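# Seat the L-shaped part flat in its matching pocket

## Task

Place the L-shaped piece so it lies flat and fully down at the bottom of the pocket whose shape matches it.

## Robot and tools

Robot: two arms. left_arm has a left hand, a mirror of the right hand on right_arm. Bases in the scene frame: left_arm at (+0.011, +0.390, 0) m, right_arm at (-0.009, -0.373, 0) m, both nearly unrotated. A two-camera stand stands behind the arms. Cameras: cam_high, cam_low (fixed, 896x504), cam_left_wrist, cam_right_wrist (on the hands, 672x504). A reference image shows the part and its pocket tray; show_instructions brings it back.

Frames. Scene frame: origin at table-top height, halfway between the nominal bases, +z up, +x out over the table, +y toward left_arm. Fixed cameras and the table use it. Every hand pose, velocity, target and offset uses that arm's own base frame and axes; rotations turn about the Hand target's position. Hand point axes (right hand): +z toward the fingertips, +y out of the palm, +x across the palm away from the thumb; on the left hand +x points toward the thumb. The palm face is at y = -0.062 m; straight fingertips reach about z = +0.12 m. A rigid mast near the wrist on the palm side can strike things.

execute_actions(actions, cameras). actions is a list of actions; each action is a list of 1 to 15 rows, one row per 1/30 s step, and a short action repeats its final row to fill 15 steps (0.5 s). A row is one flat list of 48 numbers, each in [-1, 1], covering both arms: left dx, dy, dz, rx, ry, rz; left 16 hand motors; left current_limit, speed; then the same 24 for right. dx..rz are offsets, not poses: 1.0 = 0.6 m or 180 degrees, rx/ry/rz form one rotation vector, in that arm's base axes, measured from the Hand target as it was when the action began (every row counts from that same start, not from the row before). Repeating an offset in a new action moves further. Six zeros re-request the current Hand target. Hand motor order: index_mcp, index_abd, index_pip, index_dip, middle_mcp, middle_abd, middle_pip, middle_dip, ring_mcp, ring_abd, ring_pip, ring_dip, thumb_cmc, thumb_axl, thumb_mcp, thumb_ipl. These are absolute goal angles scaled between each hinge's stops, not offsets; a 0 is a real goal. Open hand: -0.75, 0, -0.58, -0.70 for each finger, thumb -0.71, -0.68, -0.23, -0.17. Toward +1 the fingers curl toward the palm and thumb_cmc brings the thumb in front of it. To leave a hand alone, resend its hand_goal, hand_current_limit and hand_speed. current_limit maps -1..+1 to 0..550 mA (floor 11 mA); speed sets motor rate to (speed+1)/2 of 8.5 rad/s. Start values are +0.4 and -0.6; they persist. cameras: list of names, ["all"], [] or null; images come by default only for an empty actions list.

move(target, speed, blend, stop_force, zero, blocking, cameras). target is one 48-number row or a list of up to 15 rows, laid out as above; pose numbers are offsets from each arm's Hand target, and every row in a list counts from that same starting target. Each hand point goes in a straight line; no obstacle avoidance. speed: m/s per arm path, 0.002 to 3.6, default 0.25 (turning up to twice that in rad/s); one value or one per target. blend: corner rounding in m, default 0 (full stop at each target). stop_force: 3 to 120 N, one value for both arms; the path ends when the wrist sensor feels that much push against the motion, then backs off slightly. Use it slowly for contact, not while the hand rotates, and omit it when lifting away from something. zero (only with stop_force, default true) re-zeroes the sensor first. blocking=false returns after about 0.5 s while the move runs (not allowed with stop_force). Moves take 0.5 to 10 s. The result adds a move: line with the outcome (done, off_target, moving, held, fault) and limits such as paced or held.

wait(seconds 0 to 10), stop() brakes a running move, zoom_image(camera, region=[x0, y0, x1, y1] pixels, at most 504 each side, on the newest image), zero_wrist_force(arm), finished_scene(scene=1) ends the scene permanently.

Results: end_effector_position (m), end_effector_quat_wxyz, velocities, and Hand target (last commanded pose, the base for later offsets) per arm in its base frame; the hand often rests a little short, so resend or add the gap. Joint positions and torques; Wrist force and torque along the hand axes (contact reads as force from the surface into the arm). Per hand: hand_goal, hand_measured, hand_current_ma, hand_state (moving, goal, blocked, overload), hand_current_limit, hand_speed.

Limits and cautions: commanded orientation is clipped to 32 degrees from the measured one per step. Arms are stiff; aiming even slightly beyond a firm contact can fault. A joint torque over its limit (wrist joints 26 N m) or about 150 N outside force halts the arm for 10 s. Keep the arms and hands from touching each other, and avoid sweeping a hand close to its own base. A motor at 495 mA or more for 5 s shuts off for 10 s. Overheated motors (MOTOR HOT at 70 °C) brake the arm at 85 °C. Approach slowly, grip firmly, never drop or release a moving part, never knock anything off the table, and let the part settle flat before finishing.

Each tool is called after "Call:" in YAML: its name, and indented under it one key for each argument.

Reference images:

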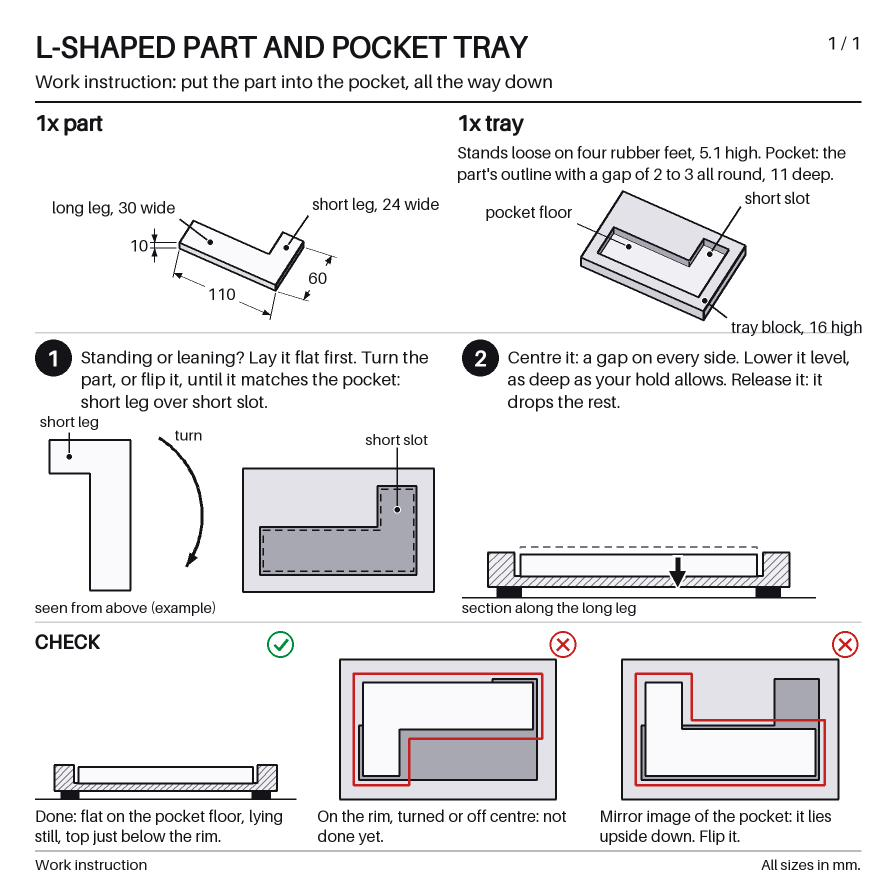

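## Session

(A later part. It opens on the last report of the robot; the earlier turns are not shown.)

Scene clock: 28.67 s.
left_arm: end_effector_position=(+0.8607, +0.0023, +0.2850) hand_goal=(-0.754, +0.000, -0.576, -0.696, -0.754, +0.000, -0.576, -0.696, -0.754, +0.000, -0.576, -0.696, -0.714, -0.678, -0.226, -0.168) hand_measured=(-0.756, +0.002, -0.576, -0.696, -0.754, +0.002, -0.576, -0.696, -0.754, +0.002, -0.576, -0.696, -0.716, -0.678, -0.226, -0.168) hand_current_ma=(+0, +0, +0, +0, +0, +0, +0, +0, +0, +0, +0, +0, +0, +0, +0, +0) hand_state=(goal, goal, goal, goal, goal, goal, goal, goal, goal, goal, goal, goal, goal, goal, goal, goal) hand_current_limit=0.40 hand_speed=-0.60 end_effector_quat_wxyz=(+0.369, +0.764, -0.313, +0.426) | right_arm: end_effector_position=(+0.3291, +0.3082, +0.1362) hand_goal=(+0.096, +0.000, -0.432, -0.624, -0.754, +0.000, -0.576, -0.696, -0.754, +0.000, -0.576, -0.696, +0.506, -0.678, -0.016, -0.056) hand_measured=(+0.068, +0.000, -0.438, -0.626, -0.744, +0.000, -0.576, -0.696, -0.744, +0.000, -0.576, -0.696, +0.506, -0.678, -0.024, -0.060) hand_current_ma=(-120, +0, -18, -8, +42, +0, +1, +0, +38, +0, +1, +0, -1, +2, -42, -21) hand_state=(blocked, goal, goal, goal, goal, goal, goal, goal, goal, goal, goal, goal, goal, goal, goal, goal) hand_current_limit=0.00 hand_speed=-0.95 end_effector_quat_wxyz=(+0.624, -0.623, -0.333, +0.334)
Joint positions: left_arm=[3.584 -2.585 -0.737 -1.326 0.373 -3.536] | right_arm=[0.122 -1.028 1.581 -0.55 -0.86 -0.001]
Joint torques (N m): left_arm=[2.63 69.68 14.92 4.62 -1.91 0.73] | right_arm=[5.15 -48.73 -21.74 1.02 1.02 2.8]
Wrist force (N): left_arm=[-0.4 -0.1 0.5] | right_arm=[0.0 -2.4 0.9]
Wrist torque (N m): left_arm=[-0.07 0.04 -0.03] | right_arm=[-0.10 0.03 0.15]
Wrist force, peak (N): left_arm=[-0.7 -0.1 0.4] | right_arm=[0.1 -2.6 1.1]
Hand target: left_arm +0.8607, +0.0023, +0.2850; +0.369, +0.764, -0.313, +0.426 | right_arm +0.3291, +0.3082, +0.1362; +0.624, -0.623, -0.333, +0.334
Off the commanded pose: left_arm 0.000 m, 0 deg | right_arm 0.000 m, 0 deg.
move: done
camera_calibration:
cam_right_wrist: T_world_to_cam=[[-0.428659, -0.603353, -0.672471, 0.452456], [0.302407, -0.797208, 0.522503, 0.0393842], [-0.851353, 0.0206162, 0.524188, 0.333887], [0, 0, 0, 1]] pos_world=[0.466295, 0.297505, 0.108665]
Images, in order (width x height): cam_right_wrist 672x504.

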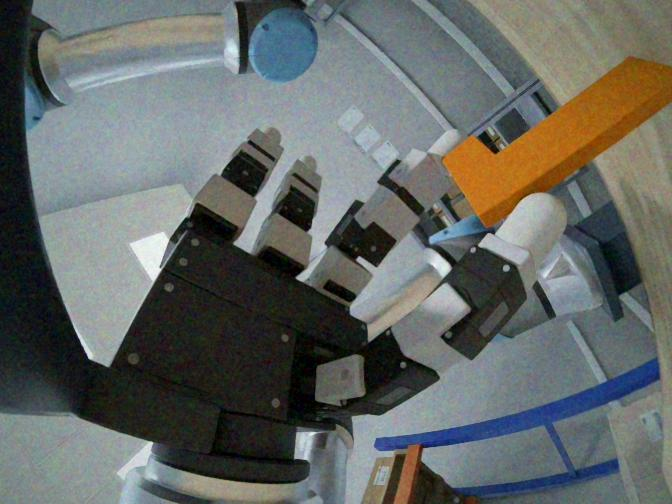

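Call:
move:
  target: [0, 0, 0, 0, 0, 0, -0.754, 0, -0.576, -0.696, -0.754, 0, -0.576, -0.696, -0.754, 0, -0.576, -0.696, -0.714, -0.678, -0.226, -0.168, 0.4, -0.6, 0, 0, 0, 0.0, 0.0, 0, 0.14, 0, -0.431, -0.623, -0.754, 0, -0.576, -0.696, -0.754, 0, -0.576, -0.696, 0.507, -0.678, 0.02, -0.02, 0.0, -0.95]
  speed: 0.06
  cameras: ["cam_right_wrist"]

Call:
zoom_image:
  camera: "cam_right_wrist"
  region: [402, 30, 672, 280]

Scene clock: 29.33 s.
left_arm: end_effector_position=(+0.8607, +0.0023, +0.2850) hand_goal=(-0.754, +0.000, -0.576, -0.696, -0.754, +0.000, -0.576, -0.696, -0.754, +0.000, -0.576, -0.696, -0.714, -0.678, -0.226, -0.168) hand_measured=(-0.756, +0.002, -0.576, -0.696, -0.754, +0.002, -0.576, -0.696, -0.754, +0.002, -0.576, -0.696, -0.716, -0.678, -0.226, -0.168) hand_current_ma=(+0, +0, +0, +0, +0, +0, +0, +0, +0, +0, +0, +0, +0, +0, +0, +0) hand_state=(goal, goal, goal, goal, goal, goal, goal, goal, goal, goal, goal, goal, goal, goal, goal, goal) hand_current_limit=0.40 hand_speed=-0.60 end_effector_quat_wxyz=(+0.369, +0.764, -0.313, +0.426) | right_arm: end_effector_position=(+0.3291, +0.3082, +0.1362) hand_goal=(+0.140, +0.000, -0.432, -0.624, -0.754, +0.000, -0.576, -0.696, -0.754, +0.000, -0.576, -0.696, +0.506, -0.678, +0.020, -0.020) hand_measured=(+0.074, +0.000, -0.448, -0.628, -0.744, +0.000, -0.576, -0.696, -0.744, +0.000, -0.576, -0.696, +0.506, -0.678, -0.024, -0.050) hand_current_ma=(-275, +0, -59, -17, +42, +0, +1, +0, +38, +0, +1, +0, -1, +2, -249, -163) hand_state=(blocked, goal, goal, goal, goal, goal, goal, goal, goal, goal, goal, goal, goal, goal, blocked, blocked) hand_current_limit=0.00 hand_speed=-0.95 end_effector_quat_wxyz=(+0.624, -0.623, -0.333, +0.334)
Joint positions: left_arm=[3.584 -2.585 -0.737 -1.326 0.373 -3.536] | right_arm=[0.122 -1.028 1.581 -0.55 -0.86 -0.001]
Joint torques (N m): left_arm=[4.27 70.85 16.23 4.83 -1.97 0.87] | right_arm=[4.26 -48.74 -22.02 1.2 0.98 2.91]
Wrist force (N): left_arm=[-0.3 0.2 0.3] | right_arm=[0.1 -1.3 1.0]
Wrist torque (N m): left_arm=[-0.01 0.01 -0.04] | right_arm=[-0.10 0.00 0.15]
Wrist force, peak (N): left_arm=[-0.7 0.0 0.5] | right_arm=[0.0 -2.9 1.0]
Hand target: left_arm +0.8607, +0.0023, +0.2850; +0.369, +0.764, -0.313, +0.426 | right_arm +0.3291, +0.3082, +0.1362; +0.624, -0.623, -0.333, +0.334
Off the commanded pose: left_arm 0.000 m, 0 deg | right_arm 0.000 m, 0 deg.
move: done
camera_calibration:
cam_right_wrist: T_world_to_cam=[[-0.428659, -0.603353, -0.672471, 0.452456], [0.302407, -0.797208, 0.522503, 0.0393842], [-0.851353, 0.0206162, 0.524188, 0.333887], [0, 0, 0, 1]] pos_world=[0.466295, 0.297505, 0.108665]
Images, in order (width x height): cam_right_wrist 672x504.

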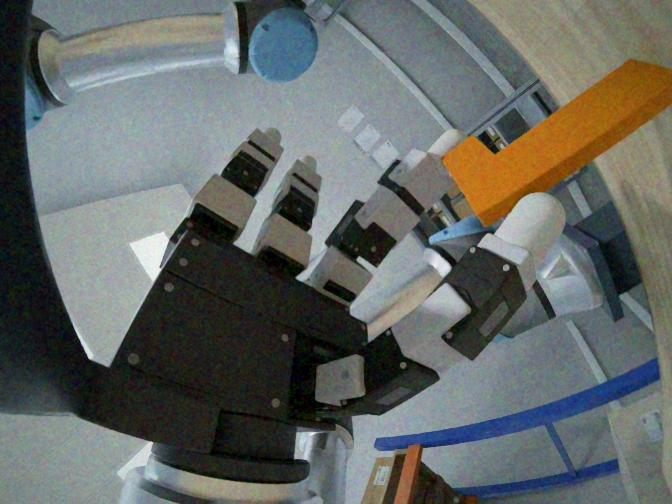

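Scaled by 1.867 from the camera's 672x504 image, which has a finer 960x720 frame.

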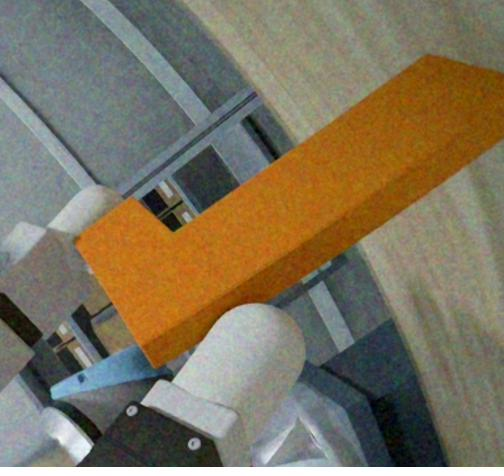

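Call:
move:
  target: [0, 0, 0, 0, 0, 0, -0.754, 0, -0.576, -0.696, -0.754, 0, -0.576, -0.696, -0.754, 0, -0.576, -0.696, -0.714, -0.678, -0.226, -0.168, 0.4, -0.6, 0, 0, 0.05, 0.0, 0.0, 0, 0.14, 0, -0.431, -0.623, -0.754, 0, -0.576, -0.696, -0.754, 0, -0.576, -0.696, 0.507, -0.678, 0.02, -0.02, 0.15, -0.95]
  speed: 0.06
  cameras: ["all"]

Call:
zoom_image:
  camera: "cam_right_wrist"
  region: [402, 30, 672, 280]

Call:
zoom_image:
  camera: "cam_high"
  region: [480, 160, 570, 325]

Scene clock: 30.40 s.
left_arm: end_effector_position=(+0.8607, +0.0023, +0.2850) hand_goal=(-0.754, +0.000, -0.576, -0.696, -0.754, +0.000, -0.576, -0.696, -0.754, +0.000, -0.576, -0.696, -0.714, -0.678, -0.226, -0.168) hand_measured=(-0.756, +0.002, -0.576, -0.696, -0.754, +0.002, -0.576, -0.696, -0.754, +0.002, -0.576, -0.696, -0.716, -0.678, -0.226, -0.168) hand_current_ma=(+0, +0, +0, +0, +0, +0, +0, +0, +0, +0, +0, +0, +0, +0, +0, +0) hand_state=(goal, goal, goal, goal, goal, goal, goal, goal, goal, goal, goal, goal, goal, goal, goal, goal) hand_current_limit=0.40 hand_speed=-0.60 end_effector_quat_wxyz=(+0.369, +0.764, -0.313, +0.426) | right_arm: end_effector_position=(+0.3291, +0.3082, +0.1662) hand_goal=(+0.140, +0.000, -0.432, -0.624, -0.754, +0.000, -0.576, -0.696, -0.754, +0.000, -0.576, -0.696, +0.506, -0.678, +0.020, -0.020) hand_measured=(+0.074, +0.000, -0.448, -0.630, -0.744, +0.000, -0.576, -0.696, -0.744, +0.000, -0.576, -0.696, +0.506, -0.678, -0.024, -0.050) hand_current_ma=(-306, +0, -61, -18, +42, +0, +1, +0, +38, +0, +1, +0, -1, +2, -249, -163) hand_state=(blocked, goal, goal, goal, goal, goal, goal, goal, goal, goal, goal, goal, goal, goal, blocked, blocked) hand_current_limit=0.15 hand_speed=-0.95 end_effector_quat_wxyz=(+0.624, -0.623, -0.333, +0.334)
Joint positions: left_arm=[3.584 -2.585 -0.737 -1.326 0.373 -3.536] | right_arm=[0.122 -1.063 1.55 -0.484 -0.86 -0.001]
Joint torques (N m): left_arm=[3.13 69.41 14.99 4.56 -1.93 0.32] | right_arm=[4.05 -32.43 -8.89 0.26 0.56 1.52]
Wrist force (N): left_arm=[-0.3 0.1 0.2] | right_arm=[0.1 -1.2 1.0]
Wrist torque (N m): left_arm=[-0.02 0.01 -0.03] | right_arm=[-0.07 0.01 0.11]
Wrist force, peak (N): left_arm=[-0.8 0.0 0.4] | right_arm=[0.1 -2.2 0.8]
Hand target: left_arm +0.8607, +0.0023, +0.2850; +0.369, +0.764, -0.313, +0.426 | right_arm +0.3291, +0.3082, +0.1662; +0.624, -0.623, -0.333, +0.334
Off the commanded pose: left_arm 0.000 m, 0 deg | right_arm 0.000 m, 0 deg.
move: done
camera_calibration:
cam_left_wrist: T_world_to_cam=[[0.204332, 0.463721, -0.862097, 0.0410406], [0.313498, 0.803295, 0.506396, -0.458683], [0.927344, -0.373738, 0.0187629, -0.670496], [0, 0, 0, 1]] pos_world=[0.757191, 0.0988364, 0.280236]
cam_right_wrist: T_world_to_cam=[[-0.428522, -0.603321, -0.672587, 0.472616], [0.302273, -0.797232, 0.522544, 0.0237426], [-0.851469, 0.0206165, 0.523999, 0.318327], [0, 0, 0, 1]] pos_world=[0.466395, 0.297505, 0.138666]

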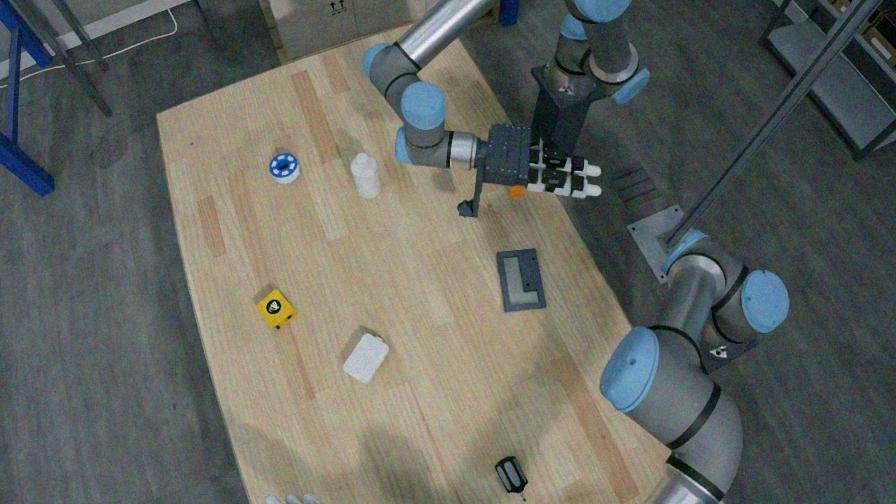

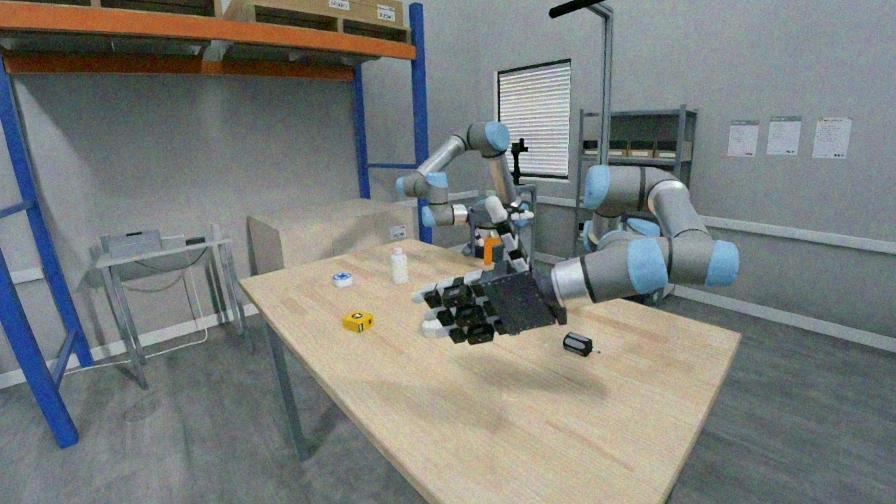

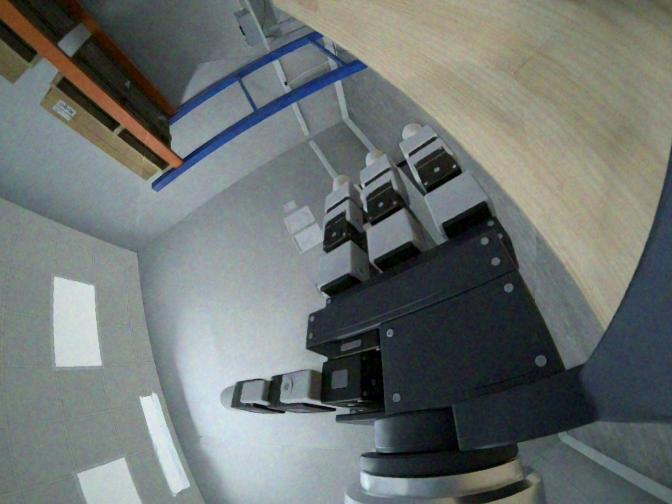

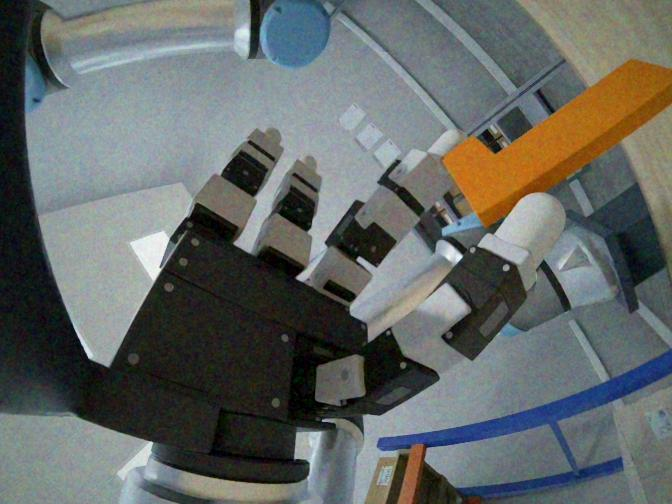

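Scaled by 1.867 from the camera's 672x504 image, which has a finer 960x720 frame.

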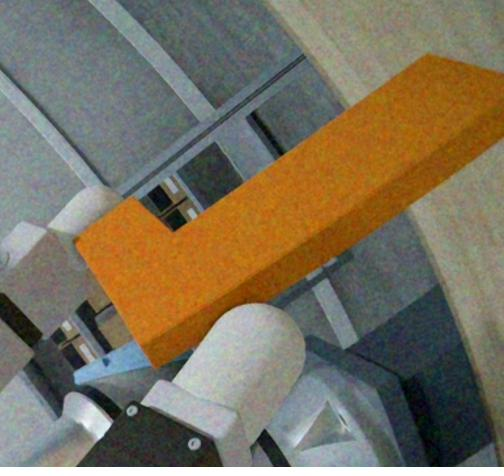

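Scaled by 3.055.

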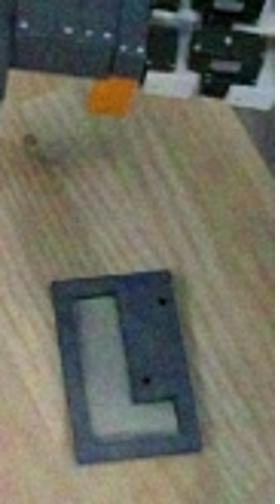

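Call:
move:
  target:
    - [0, 0, 0, 0, 0, 0, -0.754, 0, -0.576, -0.696, -0.754, 0, -0.576, -0.696, -0.754, 0, -0.576, -0.696, -0.714, -0.678, -0.226, -0.168, 0.4, -0.6, 0, 0, 0.056, 0.0, 0.0, 0, 0.14, 0, -0.431, -0.623, -0.754, 0, -0.576, -0.696, -0.754, 0, -0.576, -0.696, 0.507, -0.678, 0.02, -0.02, 0.15, -0.95]
    - [0, 0, 0, 0, 0, 0, -0.754, 0, -0.576, -0.696, -0.754, 0, -0.576, -0.696, -0.754, 0, -0.576, -0.696, -0.714, -0.678, -0.226, -0.168, 0.4, -0.6, 0.1283, 0.2207, 0.056, 0.0, 0.0, 0.0789, 0.14, 0, -0.431, -0.623, -0.754, 0, -0.576, -0.696, -0.754, 0, -0.576, -0.696, 0.507, -0.678, 0.02, -0.02, 0.15, -0.95]
  speed: 0.12
  blend: [0.02, 0]
  cameras: ["all"]

Call:
zoom_image:
  camera: "cam_right_wrist"
  region: [402, 0, 672, 270]

Call:
zoom_image:
  camera: "cam_high"
  region: [480, 200, 570, 325]

Scene clock: 33.27 s.
left_arm: end_effector_position=(+0.8607, +0.0023, +0.2850) hand_goal=(-0.754, +0.000, -0.576, -0.696, -0.754, +0.000, -0.576, -0.696, -0.754, +0.000, -0.576, -0.696, -0.714, -0.678, -0.226, -0.168) hand_measured=(-0.756, +0.002, -0.576, -0.696, -0.754, +0.002, -0.576, -0.696, -0.754, +0.002, -0.576, -0.696, -0.716, -0.678, -0.226, -0.168) hand_current_ma=(+0, +0, +0, +0, +0, +0, +0, +0, +0, +0, +0, +0, +0, +0, +0, +0) hand_state=(goal, goal, goal, goal, goal, goal, goal, goal, goal, goal, goal, goal, goal, goal, goal, goal) hand_current_limit=0.40 hand_speed=-0.60 end_effector_quat_wxyz=(+0.369, +0.764, -0.313, +0.426) | right_arm: end_effector_position=(+0.4061, +0.4406, +0.1998) hand_goal=(+0.140, +0.000, -0.432, -0.624, -0.754, +0.000, -0.576, -0.696, -0.754, +0.000, -0.576, -0.696, +0.506, -0.678, +0.020, -0.020) hand_measured=(+0.074, +0.000, -0.448, -0.630, -0.744, +0.000, -0.576, -0.696, -0.744, +0.000, -0.576, -0.696, +0.506, -0.678, -0.024, -0.050) hand_current_ma=(-305, +0, -62, -18, +42, +0, +1, +0, +38, +0, +1, +0, +3, +2, -249, -163) hand_state=(blocked, goal, goal, goal, goal, goal, goal, goal, goal, goal, goal, goal, goal, goal, blocked, blocked) hand_current_limit=0.15 hand_speed=-0.95 end_effector_quat_wxyz=(+0.578, -0.577, -0.407, +0.408) end_effector_velocity=(+0.001, +0.001, +0.000) end_effector_angular_velocity=(+0.001, -0.002, -0.001)
Joint positions: left_arm=[3.584 -2.585 -0.737 -1.326 0.373 -3.536] | right_arm=[0.367 -0.658 0.755 -0.095 -0.863 -0.001]
Joint velocities: left_arm=[within noise] | right_arm=[0 0.002 -0.005 0.002 0.001 0]
Joint torques (N m): left_arm=[3.48 69.72 15.47 4.6 -2 -0.37] | right_arm=[2.78 -47.45 -24.41 2.68 1.18 -1.97]
Wrist force (N): left_arm=[-0.2 0.2 0.3] | right_arm=[0.0 -1.2 1.1]
Wrist torque (N m): left_arm=[-0.02 0.00 -0.03] | right_arm=[-0.09 0.09 0.27]
Wrist force, peak (N): left_arm=[-0.8 0.2 0.3] | right_arm=[-0.8 -2.3 1.0]
Hand target: left_arm +0.8607, +0.0023, +0.2850; +0.369, +0.764, -0.313, +0.426 | right_arm +0.4061, +0.4406, +0.1998; +0.578, -0.577, -0.407, +0.408
Off the commanded pose: left_arm 0.000 m, 0 deg | right_arm 0.000 m, 0 deg.
move: done; blend cut to 0.0168 m at target 1
camera_calibration:
cam_left_wrist: T_world_to_cam=[[0.204332, 0.463721, -0.862097, 0.0410406], [0.313498, 0.803295, 0.506396, -0.458683], [0.927344, -0.373738, 0.0187629, -0.670496], [0, 0, 0, 1]] pos_world=[0.757191, 0.0988364, 0.280236]
cam_right_wrist: T_world_to_cam=[[-0.267446, -0.689987, -0.6726, 0.580858], [0.488591, -0.698744, 0.522528, -0.0305848], [-0.830513, -0.188879, 0.523997, 0.447332], [0, 0, 0, 1]] pos_world=[0.541807, 0.463905, 0.172266]

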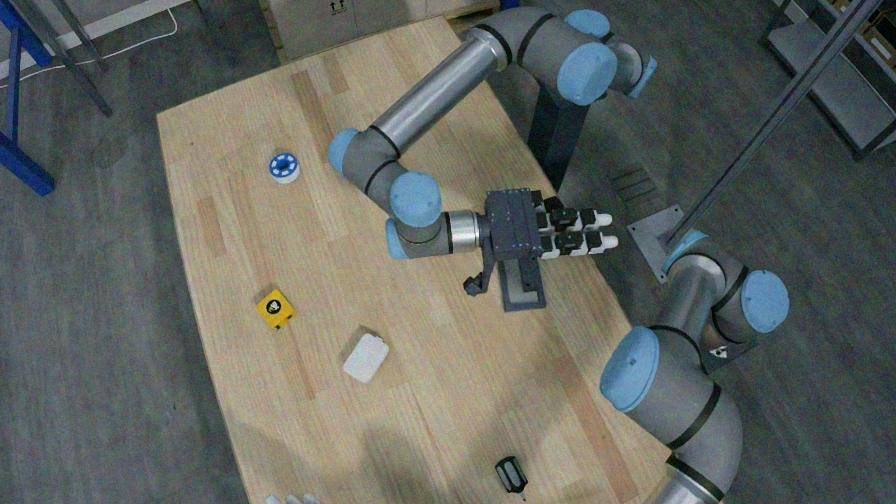

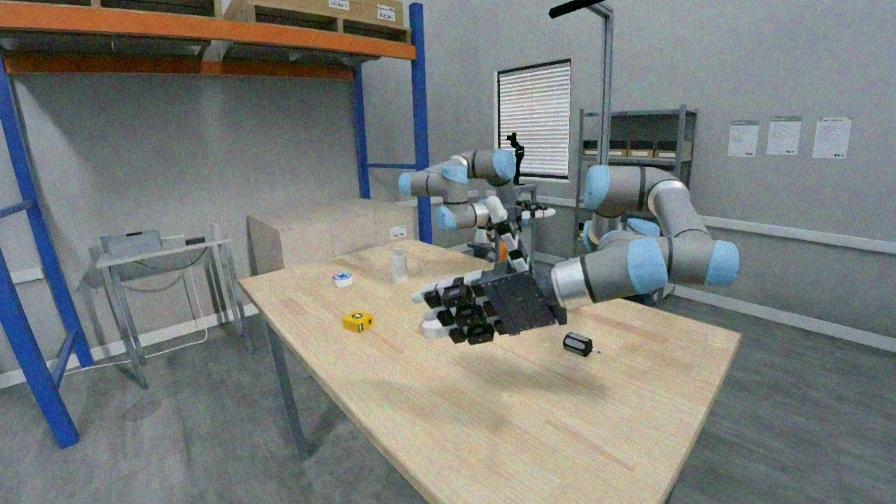

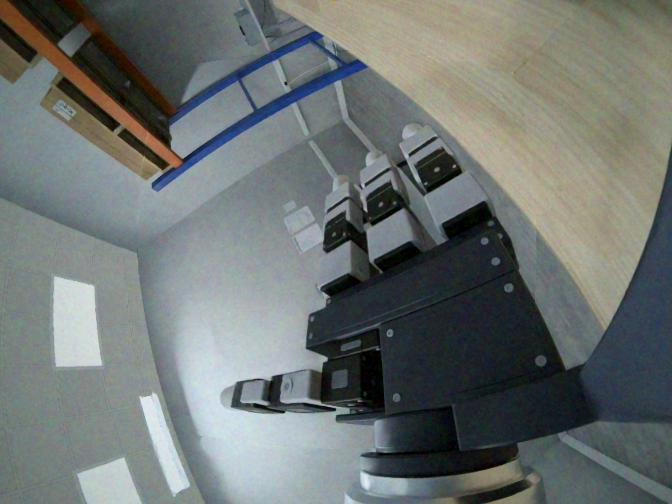

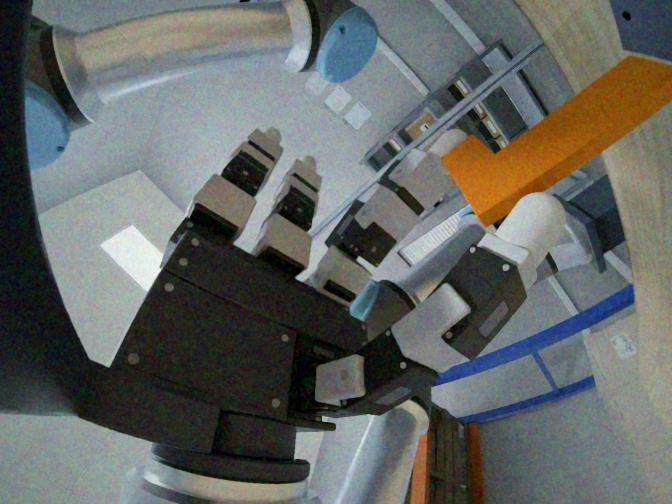

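Scaled by 1.867 from the camera's 672x504 image, which has a finer 960x720 frame.

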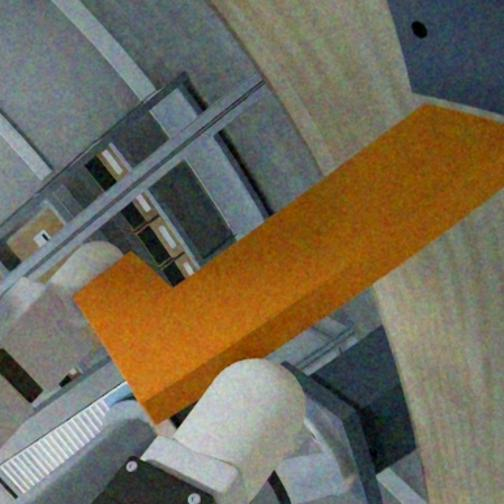

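Scaled by 4.032.

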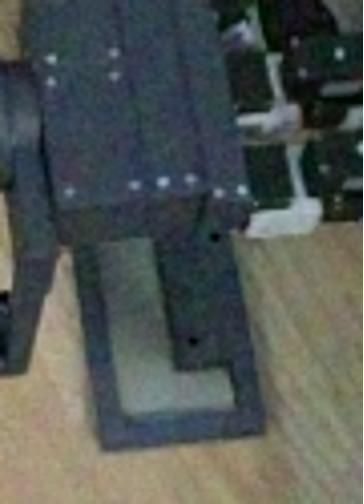

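Call:
move:
  target: [0, 0, 0, 0, 0, 0, -0.754, 0, -0.576, -0.696, -0.754, 0, -0.576, -0.696, -0.754, 0, -0.576, -0.696, -0.714, -0.678, -0.226, -0.168, 0.4, -0.6, 0.0033, 0.005, -0.035, 0.0, 0.0, -0.0139, 0.14, 0, -0.431, -0.623, -0.754, 0, -0.576, -0.696, -0.754, 0, -0.576, -0.696, 0.507, -0.678, 0.02, -0.02, 0.15, -0.95]
  speed: 0.08
  cameras: ["cam_right_wrist", "cam_high"]

Call:
zoom_image:
  camera: "cam_right_wrist"
  region: [502, 0, 672, 170]

Call:
zoom_image:
  camera: "cam_high"
  region: [480, 200, 570, 325]

Scene clock: 35.93 s.
left_arm: end_effector_position=(+0.8607, +0.0023, +0.2850) hand_goal=(-0.754, +0.000, -0.576, -0.696, -0.754, +0.000, -0.576, -0.696, -0.754, +0.000, -0.576, -0.696, -0.714, -0.678, -0.226, -0.168) hand_measured=(-0.756, +0.002, -0.576, -0.696, -0.754, +0.002, -0.576, -0.696, -0.754, +0.002, -0.576, -0.696, -0.716, -0.678, -0.226, -0.168) hand_current_ma=(+0, +0, +0, +0, +0, +0, +0, +0, +0, +0, +0, +0, +0, +0, +0, +0) hand_state=(goal, goal, goal, goal, goal, goal, goal, goal, goal, goal, goal, goal, goal, goal, goal, goal) hand_current_limit=0.40 hand_speed=-0.60 end_effector_quat_wxyz=(+0.369, +0.764, -0.313, +0.426) | right_arm: end_effector_position=(+0.4081, +0.4436, +0.1788) hand_goal=(+0.140, +0.000, -0.432, -0.624, -0.754, +0.000, -0.576, -0.696, -0.754, +0.000, -0.576, -0.696, +0.506, -0.678, +0.020, -0.020) hand_measured=(+0.074, +0.000, -0.448, -0.630, -0.744, +0.000, -0.576, -0.696, -0.744, +0.000, -0.576, -0.696, +0.506, -0.678, -0.024, -0.050) hand_current_ma=(-305, +0, -62, -18, +42, +0, +1, +0, +38, +0, +1, +0, +3, +2, -249, -163) hand_state=(blocked, goal, goal, goal, goal, goal, goal, goal, goal, goal, goal, goal, goal, goal, blocked, blocked) hand_current_limit=0.15 hand_speed=-0.95 end_effector_quat_wxyz=(+0.587, -0.586, -0.395, +0.396)
Joint positions: left_arm=[3.584 -2.585 -0.737 -1.326 0.373 -3.536] | right_arm=[0.359 -0.662 0.818 -0.153 -0.827 -0.001]
Joint torques (N m): left_arm=[3.71 70.05 15.37 4.47 -1.8 -0.98] | right_arm=[4.1 -62.39 -23.36 3.25 -2.05 -1.66]
Wrist force (N): left_arm=[-0.4 0.0 0.3] | right_arm=[0.2 -1.0 0.8]
Wrist torque (N m): left_arm=[-0.05 0.02 -0.03] | right_arm=[0.01 0.09 0.27]
Wrist force, peak (N): left_arm=[-0.4 0.2 0.6] | right_arm=[-0.2 -1.9 1.3]
Hand target: left_arm +0.8607, +0.0023, +0.2850; +0.369, +0.764, -0.313, +0.426 | right_arm +0.4081, +0.4436, +0.1788; +0.587, -0.586, -0.395, +0.396
Off the commanded pose: left_arm 0.000 m, 0 deg | right_arm 0.000 m, 0 deg.
move: done
camera_calibration:
cam_right_wrist: T_world_to_cam=[[-0.297485, -0.67765, -0.672528, 0.576092], [0.45764, -0.719431, 0.522479, 0.00326394], [-0.837895, -0.152346, 0.52414, 0.447337], [0, 0, 0, 1]] pos_world=[0.544706, 0.460887, 0.151265]
Images, in order (width x height): cam_high 896x504, cam_right_wrist 672x504.

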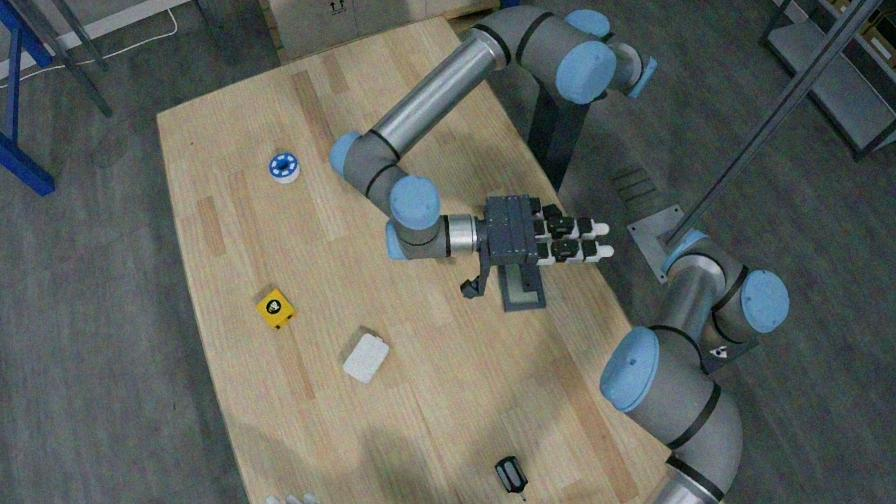

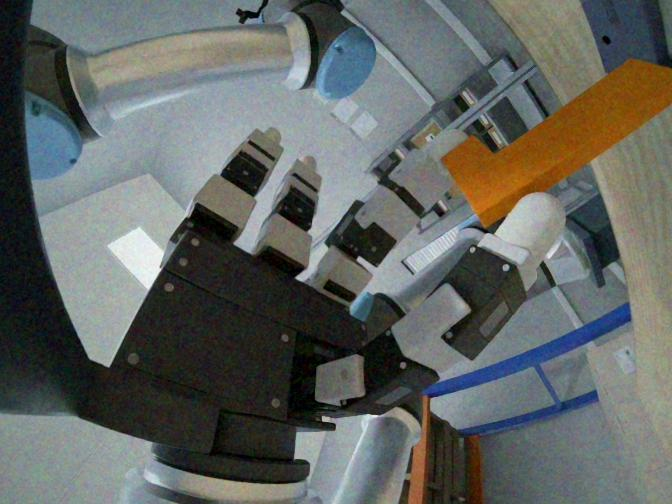

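Scaled by 2.965 from the camera's 672x504 image, which has a finer 960x720 frame.

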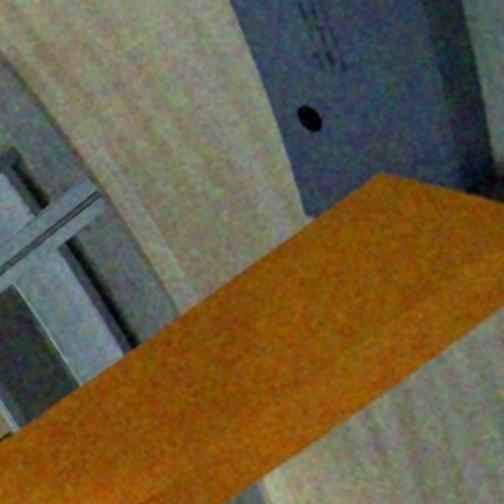

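Scaled by 4.032.

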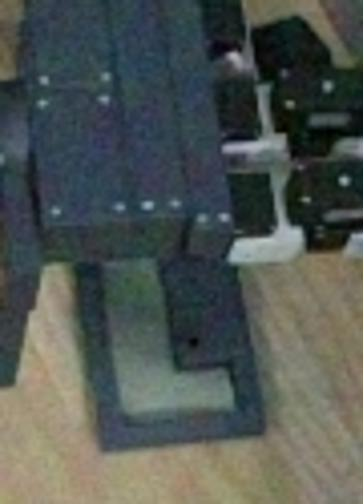

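Call:
zoom_image:
  camera: "cam_right_wrist"
  region: [592, 0, 672, 80]

Scaled by 6.300 from the camera's 672x504 image, which has a finer 960x720 frame.

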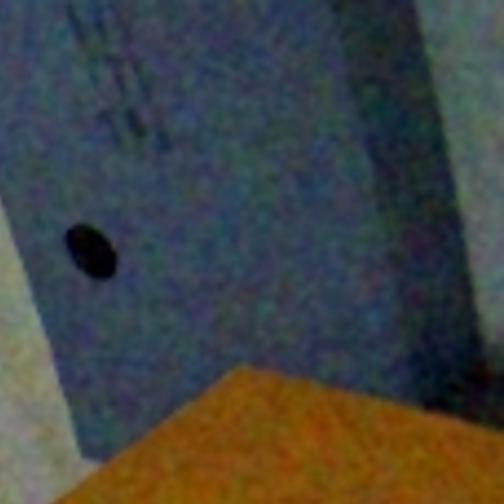

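Call:
move:
  target: [0, 0, 0, 0, 0, 0, -0.754, 0, -0.576, -0.696, -0.754, 0, -0.576, -0.696, -0.754, 0, -0.576, -0.696, -0.714, -0.678, -0.226, -0.168, 0.4, -0.6, 0.0012, -0.0005, -0.025, 0.0, 0.0, 0.0044, 0.14, 0, -0.431, -0.623, -0.754, 0, -0.576, -0.696, -0.754, 0, -0.576, -0.696, 0.507, -0.678, 0.02, -0.02, 0.15, -0.95]
  speed: 0.06
  cameras: ["cam_right_wrist"]

Call:
zoom_image:
  camera: "cam_right_wrist"
  region: [592, 0, 672, 80]

Scene clock: 38.03 s.
left_arm: end_effector_position=(+0.8607, +0.0023, +0.2850) hand_goal=(-0.754, +0.000, -0.576, -0.696, -0.754, +0.000, -0.576, -0.696, -0.754, +0.000, -0.576, -0.696, -0.714, -0.678, -0.226, -0.168) hand_measured=(-0.756, +0.002, -0.576, -0.696, -0.754, +0.002, -0.576, -0.696, -0.754, +0.002, -0.576, -0.696, -0.716, -0.678, -0.226, -0.168) hand_current_ma=(+0, +0, +0, +0, +0, +0, +0, +0, +0, +0, +0, +0, +0, +0, +0, +0) hand_state=(goal, goal, goal, goal, goal, goal, goal, goal, goal, goal, goal, goal, goal, goal, goal, goal) hand_current_limit=0.40 hand_speed=-0.60 end_effector_quat_wxyz=(+0.369, +0.764, -0.313, +0.426) | right_arm: end_effector_position=(+0.4087, +0.4433, +0.1636) hand_goal=(+0.140, +0.000, -0.432, -0.624, -0.754, +0.000, -0.576, -0.696, -0.754, +0.000, -0.576, -0.696, +0.506, -0.678, +0.020, -0.020) hand_measured=(+0.074, +0.000, -0.448, -0.630, -0.744, +0.000, -0.576, -0.696, -0.744, +0.000, -0.576, -0.696, +0.506, -0.678, -0.024, -0.050) hand_current_ma=(-305, +0, -62, -18, +42, +0, +1, +0, +38, +0, +1, +0, +3, +2, -249, -163) hand_state=(blocked, goal, goal, goal, goal, goal, goal, goal, goal, goal, goal, goal, goal, goal, blocked, blocked) hand_current_limit=0.15 hand_speed=-0.95 end_effector_quat_wxyz=(+0.584, -0.583, -0.399, +0.400)
Joint positions: left_arm=[3.584 -2.585 -0.737 -1.326 0.373 -3.536] | right_arm=[0.362 -0.645 0.825 -0.177 -0.839 -0.001]
Joint torques (N m): left_arm=[3.08 71.38 16.33 4.47 -1.84 -1.43] | right_arm=[0.66 -66.29 -22.06 2.97 1.32 2.83]
Wrist force (N): left_arm=[-0.2 -0.1 0.4] | right_arm=[0.3 -0.8 1.0]
Wrist torque (N m): left_arm=[-0.07 0.00 -0.02] | right_arm=[0.02 0.06 0.27]
Wrist force, peak (N): left_arm=[-0.6 -0.2 0.5] | right_arm=[0.3 -1.3 0.9]
Hand target: left_arm +0.8607, +0.0023, +0.2850; +0.369, +0.764, -0.313, +0.426 | right_arm +0.4088, +0.4433, +0.1638; +0.584, -0.583, -0.399, +0.400
Off the commanded pose: left_arm 0.000 m, 0 deg | right_arm 0.000 m, 0 deg.
move: done
camera_calibration:
cam_right_wrist: T_world_to_cam=[[-0.287943, -0.681876, -0.672409, 0.563853], [0.467903, -0.712804, 0.522472, 0.00363764], [-0.835557, -0.16418, 0.524299, 0.459993], [0, 0, 0, 1]] pos_world=[0.545006, 0.462592, 0.136065]
Images, in order (width x height): cam_right_wrist 672x504.

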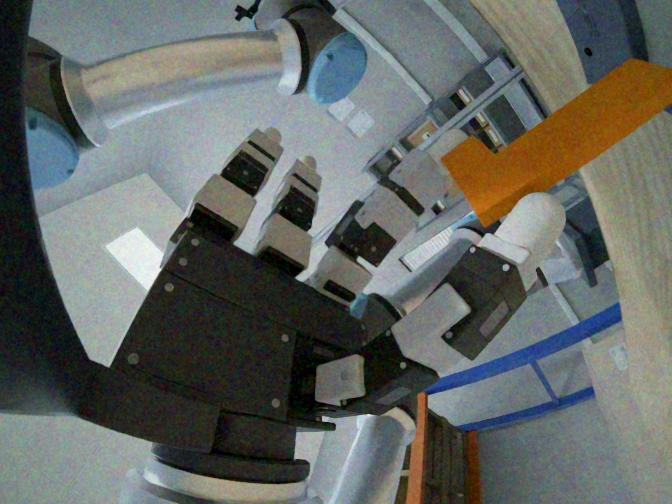

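Scaled by 6.300 from the camera's 672x504 image, which has a finer 960x720 frame.

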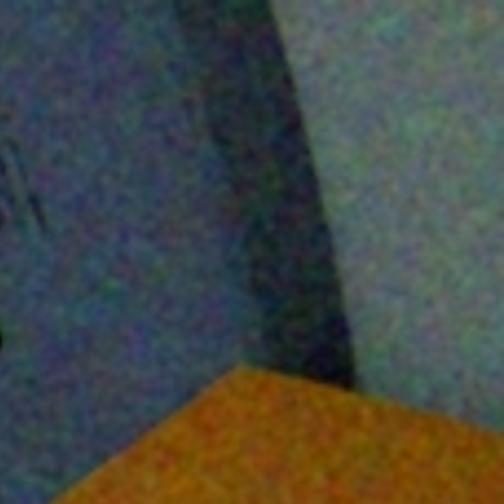

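Call:
move:
  target: [0, 0, 0, 0, 0, 0, -0.754, 0, -0.576, -0.696, -0.754, 0, -0.576, -0.696, -0.754, 0, -0.576, -0.696, -0.714, -0.678, -0.226, -0.168, 0.4, -0.6, 0, 0, -0.024, 0.0, 0.0, 0.0, 0.14, 0, -0.431, -0.623, -0.754, 0, -0.576, -0.696, -0.754, 0, -0.576, -0.696, 0.507, -0.678, 0.02, -0.02, 0.15, -0.95]
  speed: 0.03
  stop_force: 4
  cameras: ["cam_right_wrist"]

Call:
zoom_image:
  camera: "cam_right_wrist"
  region: [592, 0, 672, 80]

Call:
zoom_image:
  camera: "cam_right_wrist"
  region: [402, 0, 672, 270]

Scene clock: 39.83 s.
left_arm: end_effector_position=(+0.8607, +0.0023, +0.2850) hand_goal=(-0.754, +0.000, -0.576, -0.696, -0.754, +0.000, -0.576, -0.696, -0.754, +0.000, -0.576, -0.696, -0.714, -0.678, -0.226, -0.168) hand_measured=(-0.756, +0.002, -0.576, -0.696, -0.754, +0.002, -0.576, -0.696, -0.754, +0.002, -0.576, -0.696, -0.716, -0.678, -0.226, -0.168) hand_current_ma=(+0, +0, +0, +0, +0, +0, +0, +0, +0, +0, +0, +0, +0, +0, +0, +0) hand_state=(goal, goal, goal, goal, goal, goal, goal, goal, goal, goal, goal, goal, goal, goal, goal, goal) hand_current_limit=0.40 hand_speed=-0.60 end_effector_quat_wxyz=(+0.369, +0.764, -0.313, +0.426) | right_arm: end_effector_position=(+0.4088, +0.4433, +0.1494) hand_goal=(+0.140, +0.000, -0.432, -0.624, -0.754, +0.000, -0.576, -0.696, -0.754, +0.000, -0.576, -0.696, +0.506, -0.678, +0.020, -0.020) hand_measured=(+0.074, +0.000, -0.448, -0.630, -0.744, +0.000, -0.576, -0.696, -0.744, +0.000, -0.576, -0.696, +0.506, -0.678, -0.024, -0.050) hand_current_ma=(-305, +0, -62, -18, +42, +0, +1, +0, +38, +0, +1, +0, +3, +2, -249, -163) hand_state=(blocked, goal, goal, goal, goal, goal, goal, goal, goal, goal, goal, goal, goal, goal, blocked, blocked) hand_current_limit=0.15 hand_speed=-0.95 end_effector_quat_wxyz=(+0.584, -0.583, -0.399, +0.400)
Joint positions: left_arm=[3.584 -2.585 -0.737 -1.326 0.373 -3.536] | right_arm=[0.362 -0.636 0.845 -0.207 -0.838 -0.001]
Joint torques (N m): left_arm=[3.07 70.6 14.25 4.36 -2.11 -1.96] | right_arm=[-5.65 -65.09 -24.7 3.29 0.66 1.5]
Wrist force (N): left_arm=[-0.2 -0.2 0.3] | right_arm=[0.2 -0.7 0.8]
Wrist torque (N m): left_arm=[-0.06 -0.01 -0.02] | right_arm=[0.04 0.07 0.27]
Wrist force, peak (N): left_arm=[-0.8 0.3 0.5] | right_arm=[0.2 -1.6 1.0]
Hand target: left_arm +0.8607, +0.0023, +0.2850; +0.369, +0.764, -0.313, +0.426 | right_arm +0.4088, +0.4433, +0.1494; +0.584, -0.583, -0.399, +0.400
Off the commanded pose: left_arm 0.000 m, 0 deg | right_arm 0.000 m, 0 deg.
move: done
camera_calibration:
cam_right_wrist: T_world_to_cam=[[-0.288018, -0.681821, -0.672433, 0.554352], [0.467676, -0.712903, 0.52254, 0.0111706], [-0.835658, -0.16398, 0.524201, 0.467496], [0, 0, 0, 1]] pos_world=[0.545106, 0.462592, 0.121865]
Images, in order (width x height): cam_right_wrist 672x504.

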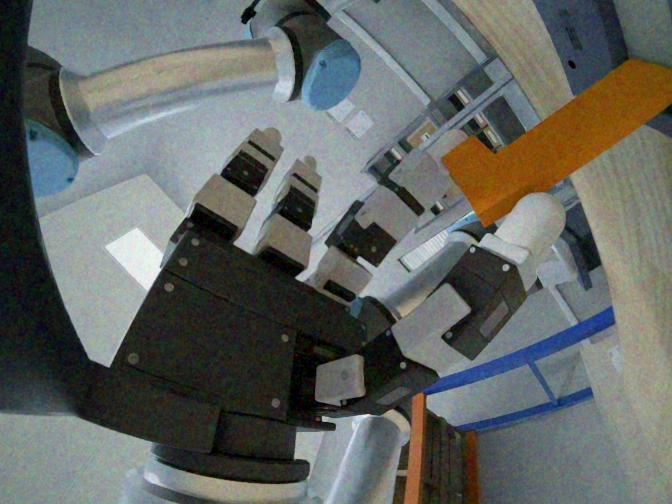

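Scaled by 6.300 from the camera's 672x504 image, which has a finer 960x720 frame.

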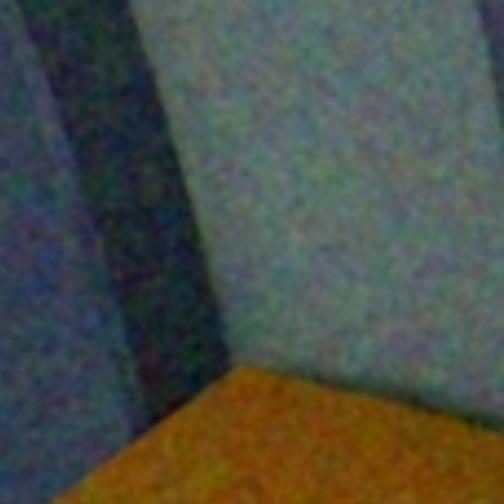

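Scaled by 1.867 from the camera's 672x504 image, which has a finer 960x720 frame.

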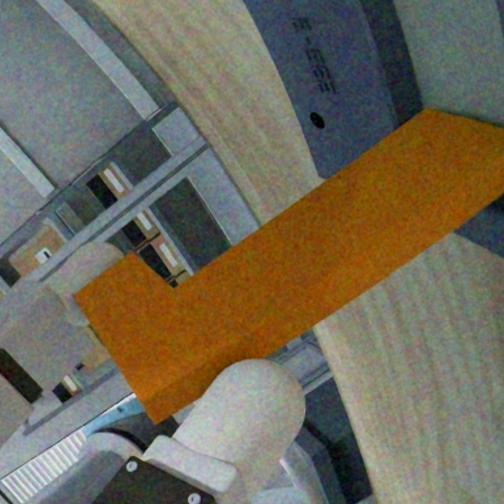

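Call:
move:
  target: [0, 0, 0, 0, 0, 0, -0.754, 0, -0.576, -0.696, -0.754, 0, -0.576, -0.696, -0.754, 0, -0.576, -0.696, -0.714, -0.678, -0.226, -0.168, 0.4, -0.6, 0, 0, -0.012, 0.0, 0.0, 0.0, 0.14, 0, -0.431, -0.623, -0.754, 0, -0.576, -0.696, -0.754, 0, -0.576, -0.696, 0.507, -0.678, 0.02, -0.02, 0.15, -0.95]
  speed: 0.012
  stop_force: 3
  cameras: ["cam_right_wrist"]

Call:
zoom_image:
  camera: "cam_right_wrist"
  region: [402, 0, 672, 270]

Scene clock: 42.27 s.
left_arm: end_effector_position=(+0.8607, +0.0023, +0.2850) hand_goal=(-0.754, +0.000, -0.576, -0.696, -0.754, +0.000, -0.576, -0.696, -0.754, +0.000, -0.576, -0.696, -0.714, -0.678, -0.226, -0.168) hand_measured=(-0.756, +0.002, -0.576, -0.696, -0.754, +0.002, -0.576, -0.696, -0.754, +0.002, -0.576, -0.696, -0.716, -0.678, -0.226, -0.168) hand_current_ma=(+0, +0, +0, +0, +0, +0, +0, +0, +0, +0, +0, +0, +0, +0, +0, +0) hand_state=(goal, goal, goal, goal, goal, goal, goal, goal, goal, goal, goal, goal, goal, goal, goal, goal) hand_current_limit=0.40 hand_speed=-0.60 end_effector_quat_wxyz=(+0.369, +0.764, -0.313, +0.426) | right_arm: end_effector_position=(+0.4088, +0.4433, +0.1461) hand_goal=(+0.140, +0.000, -0.432, -0.624, -0.754, +0.000, -0.576, -0.696, -0.754, +0.000, -0.576, -0.696, +0.506, -0.678, +0.020, -0.020) hand_measured=(+0.074, +0.000, -0.456, -0.630, -0.744, +0.000, -0.576, -0.696, -0.744, +0.000, -0.576, -0.696, +0.506, -0.678, -0.024, -0.040) hand_current_ma=(-305, +0, -92, -23, +42, +0, +1, +0, +38, +0, +1, +0, +0, +2, -249, -113) hand_state=(blocked, goal, blocked, goal, goal, goal, goal, goal, goal, goal, goal, goal, goal, goal, blocked, blocked) hand_current_limit=0.15 hand_speed=-0.95 end_effector_quat_wxyz=(+0.584, -0.583, -0.399, +0.400)
Joint positions: left_arm=[3.584 -2.585 -0.737 -1.326 0.373 -3.536] | right_arm=[0.362 -0.634 0.85 -0.213 -0.838 -0.001]
Joint torques (N m): left_arm=[2.08 70.74 15.79 4.31 -1.88 -1.77] | right_arm=[-5.75 -65.77 -24.52 3.21 0.37 0.96]
Wrist force (N): left_arm=[-0.5 -0.1 0.2] | right_arm=[0.3 -0.9 0.9]
Wrist torque (N m): left_arm=[-0.05 0.04 -0.05] | right_arm=[0.02 0.04 0.27]
Wrist force, peak (N): left_arm=[-0.8 0.0 0.2] | right_arm=[0.1 -5.2 0.9]
Hand target: left_arm +0.8607, +0.0023, +0.2850; +0.369, +0.764, -0.313, +0.426 | right_arm +0.4088, +0.4433, +0.1461; +0.584, -0.583, -0.399, +0.400 (not the last commanded pose)
Off the commanded pose: left_arm 0.000 m, 0 deg | right_arm 0.004 m, 0 deg.
move: contact (right_arm)
camera_calibration:
cam_right_wrist: T_world_to_cam=[[-0.287938, -0.681749, -0.67254, 0.552136], [0.467673, -0.712947, 0.522483, 0.012872], [-0.835688, -0.164086, 0.52412, 0.469249], [0, 0, 0, 1]] pos_world=[0.545107, 0.462593, 0.118665]
Images, in order (width x height): cam_right_wrist 672x504.

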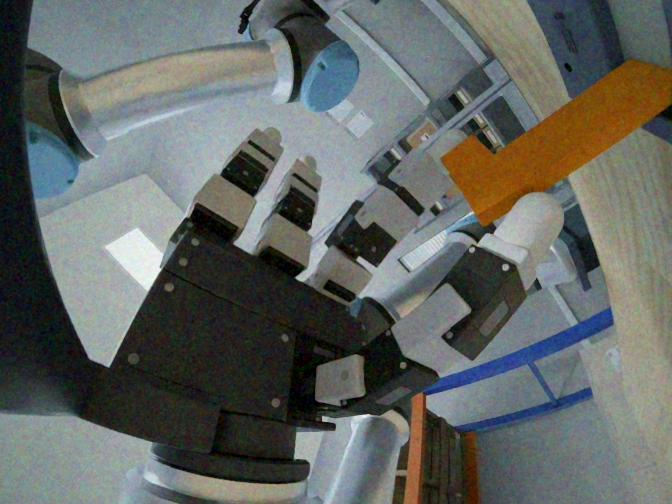

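Scaled by 1.867 from the camera's 672x504 image, which has a finer 960x720 frame.

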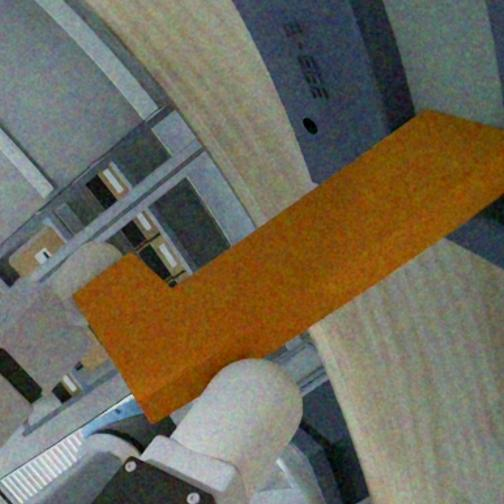

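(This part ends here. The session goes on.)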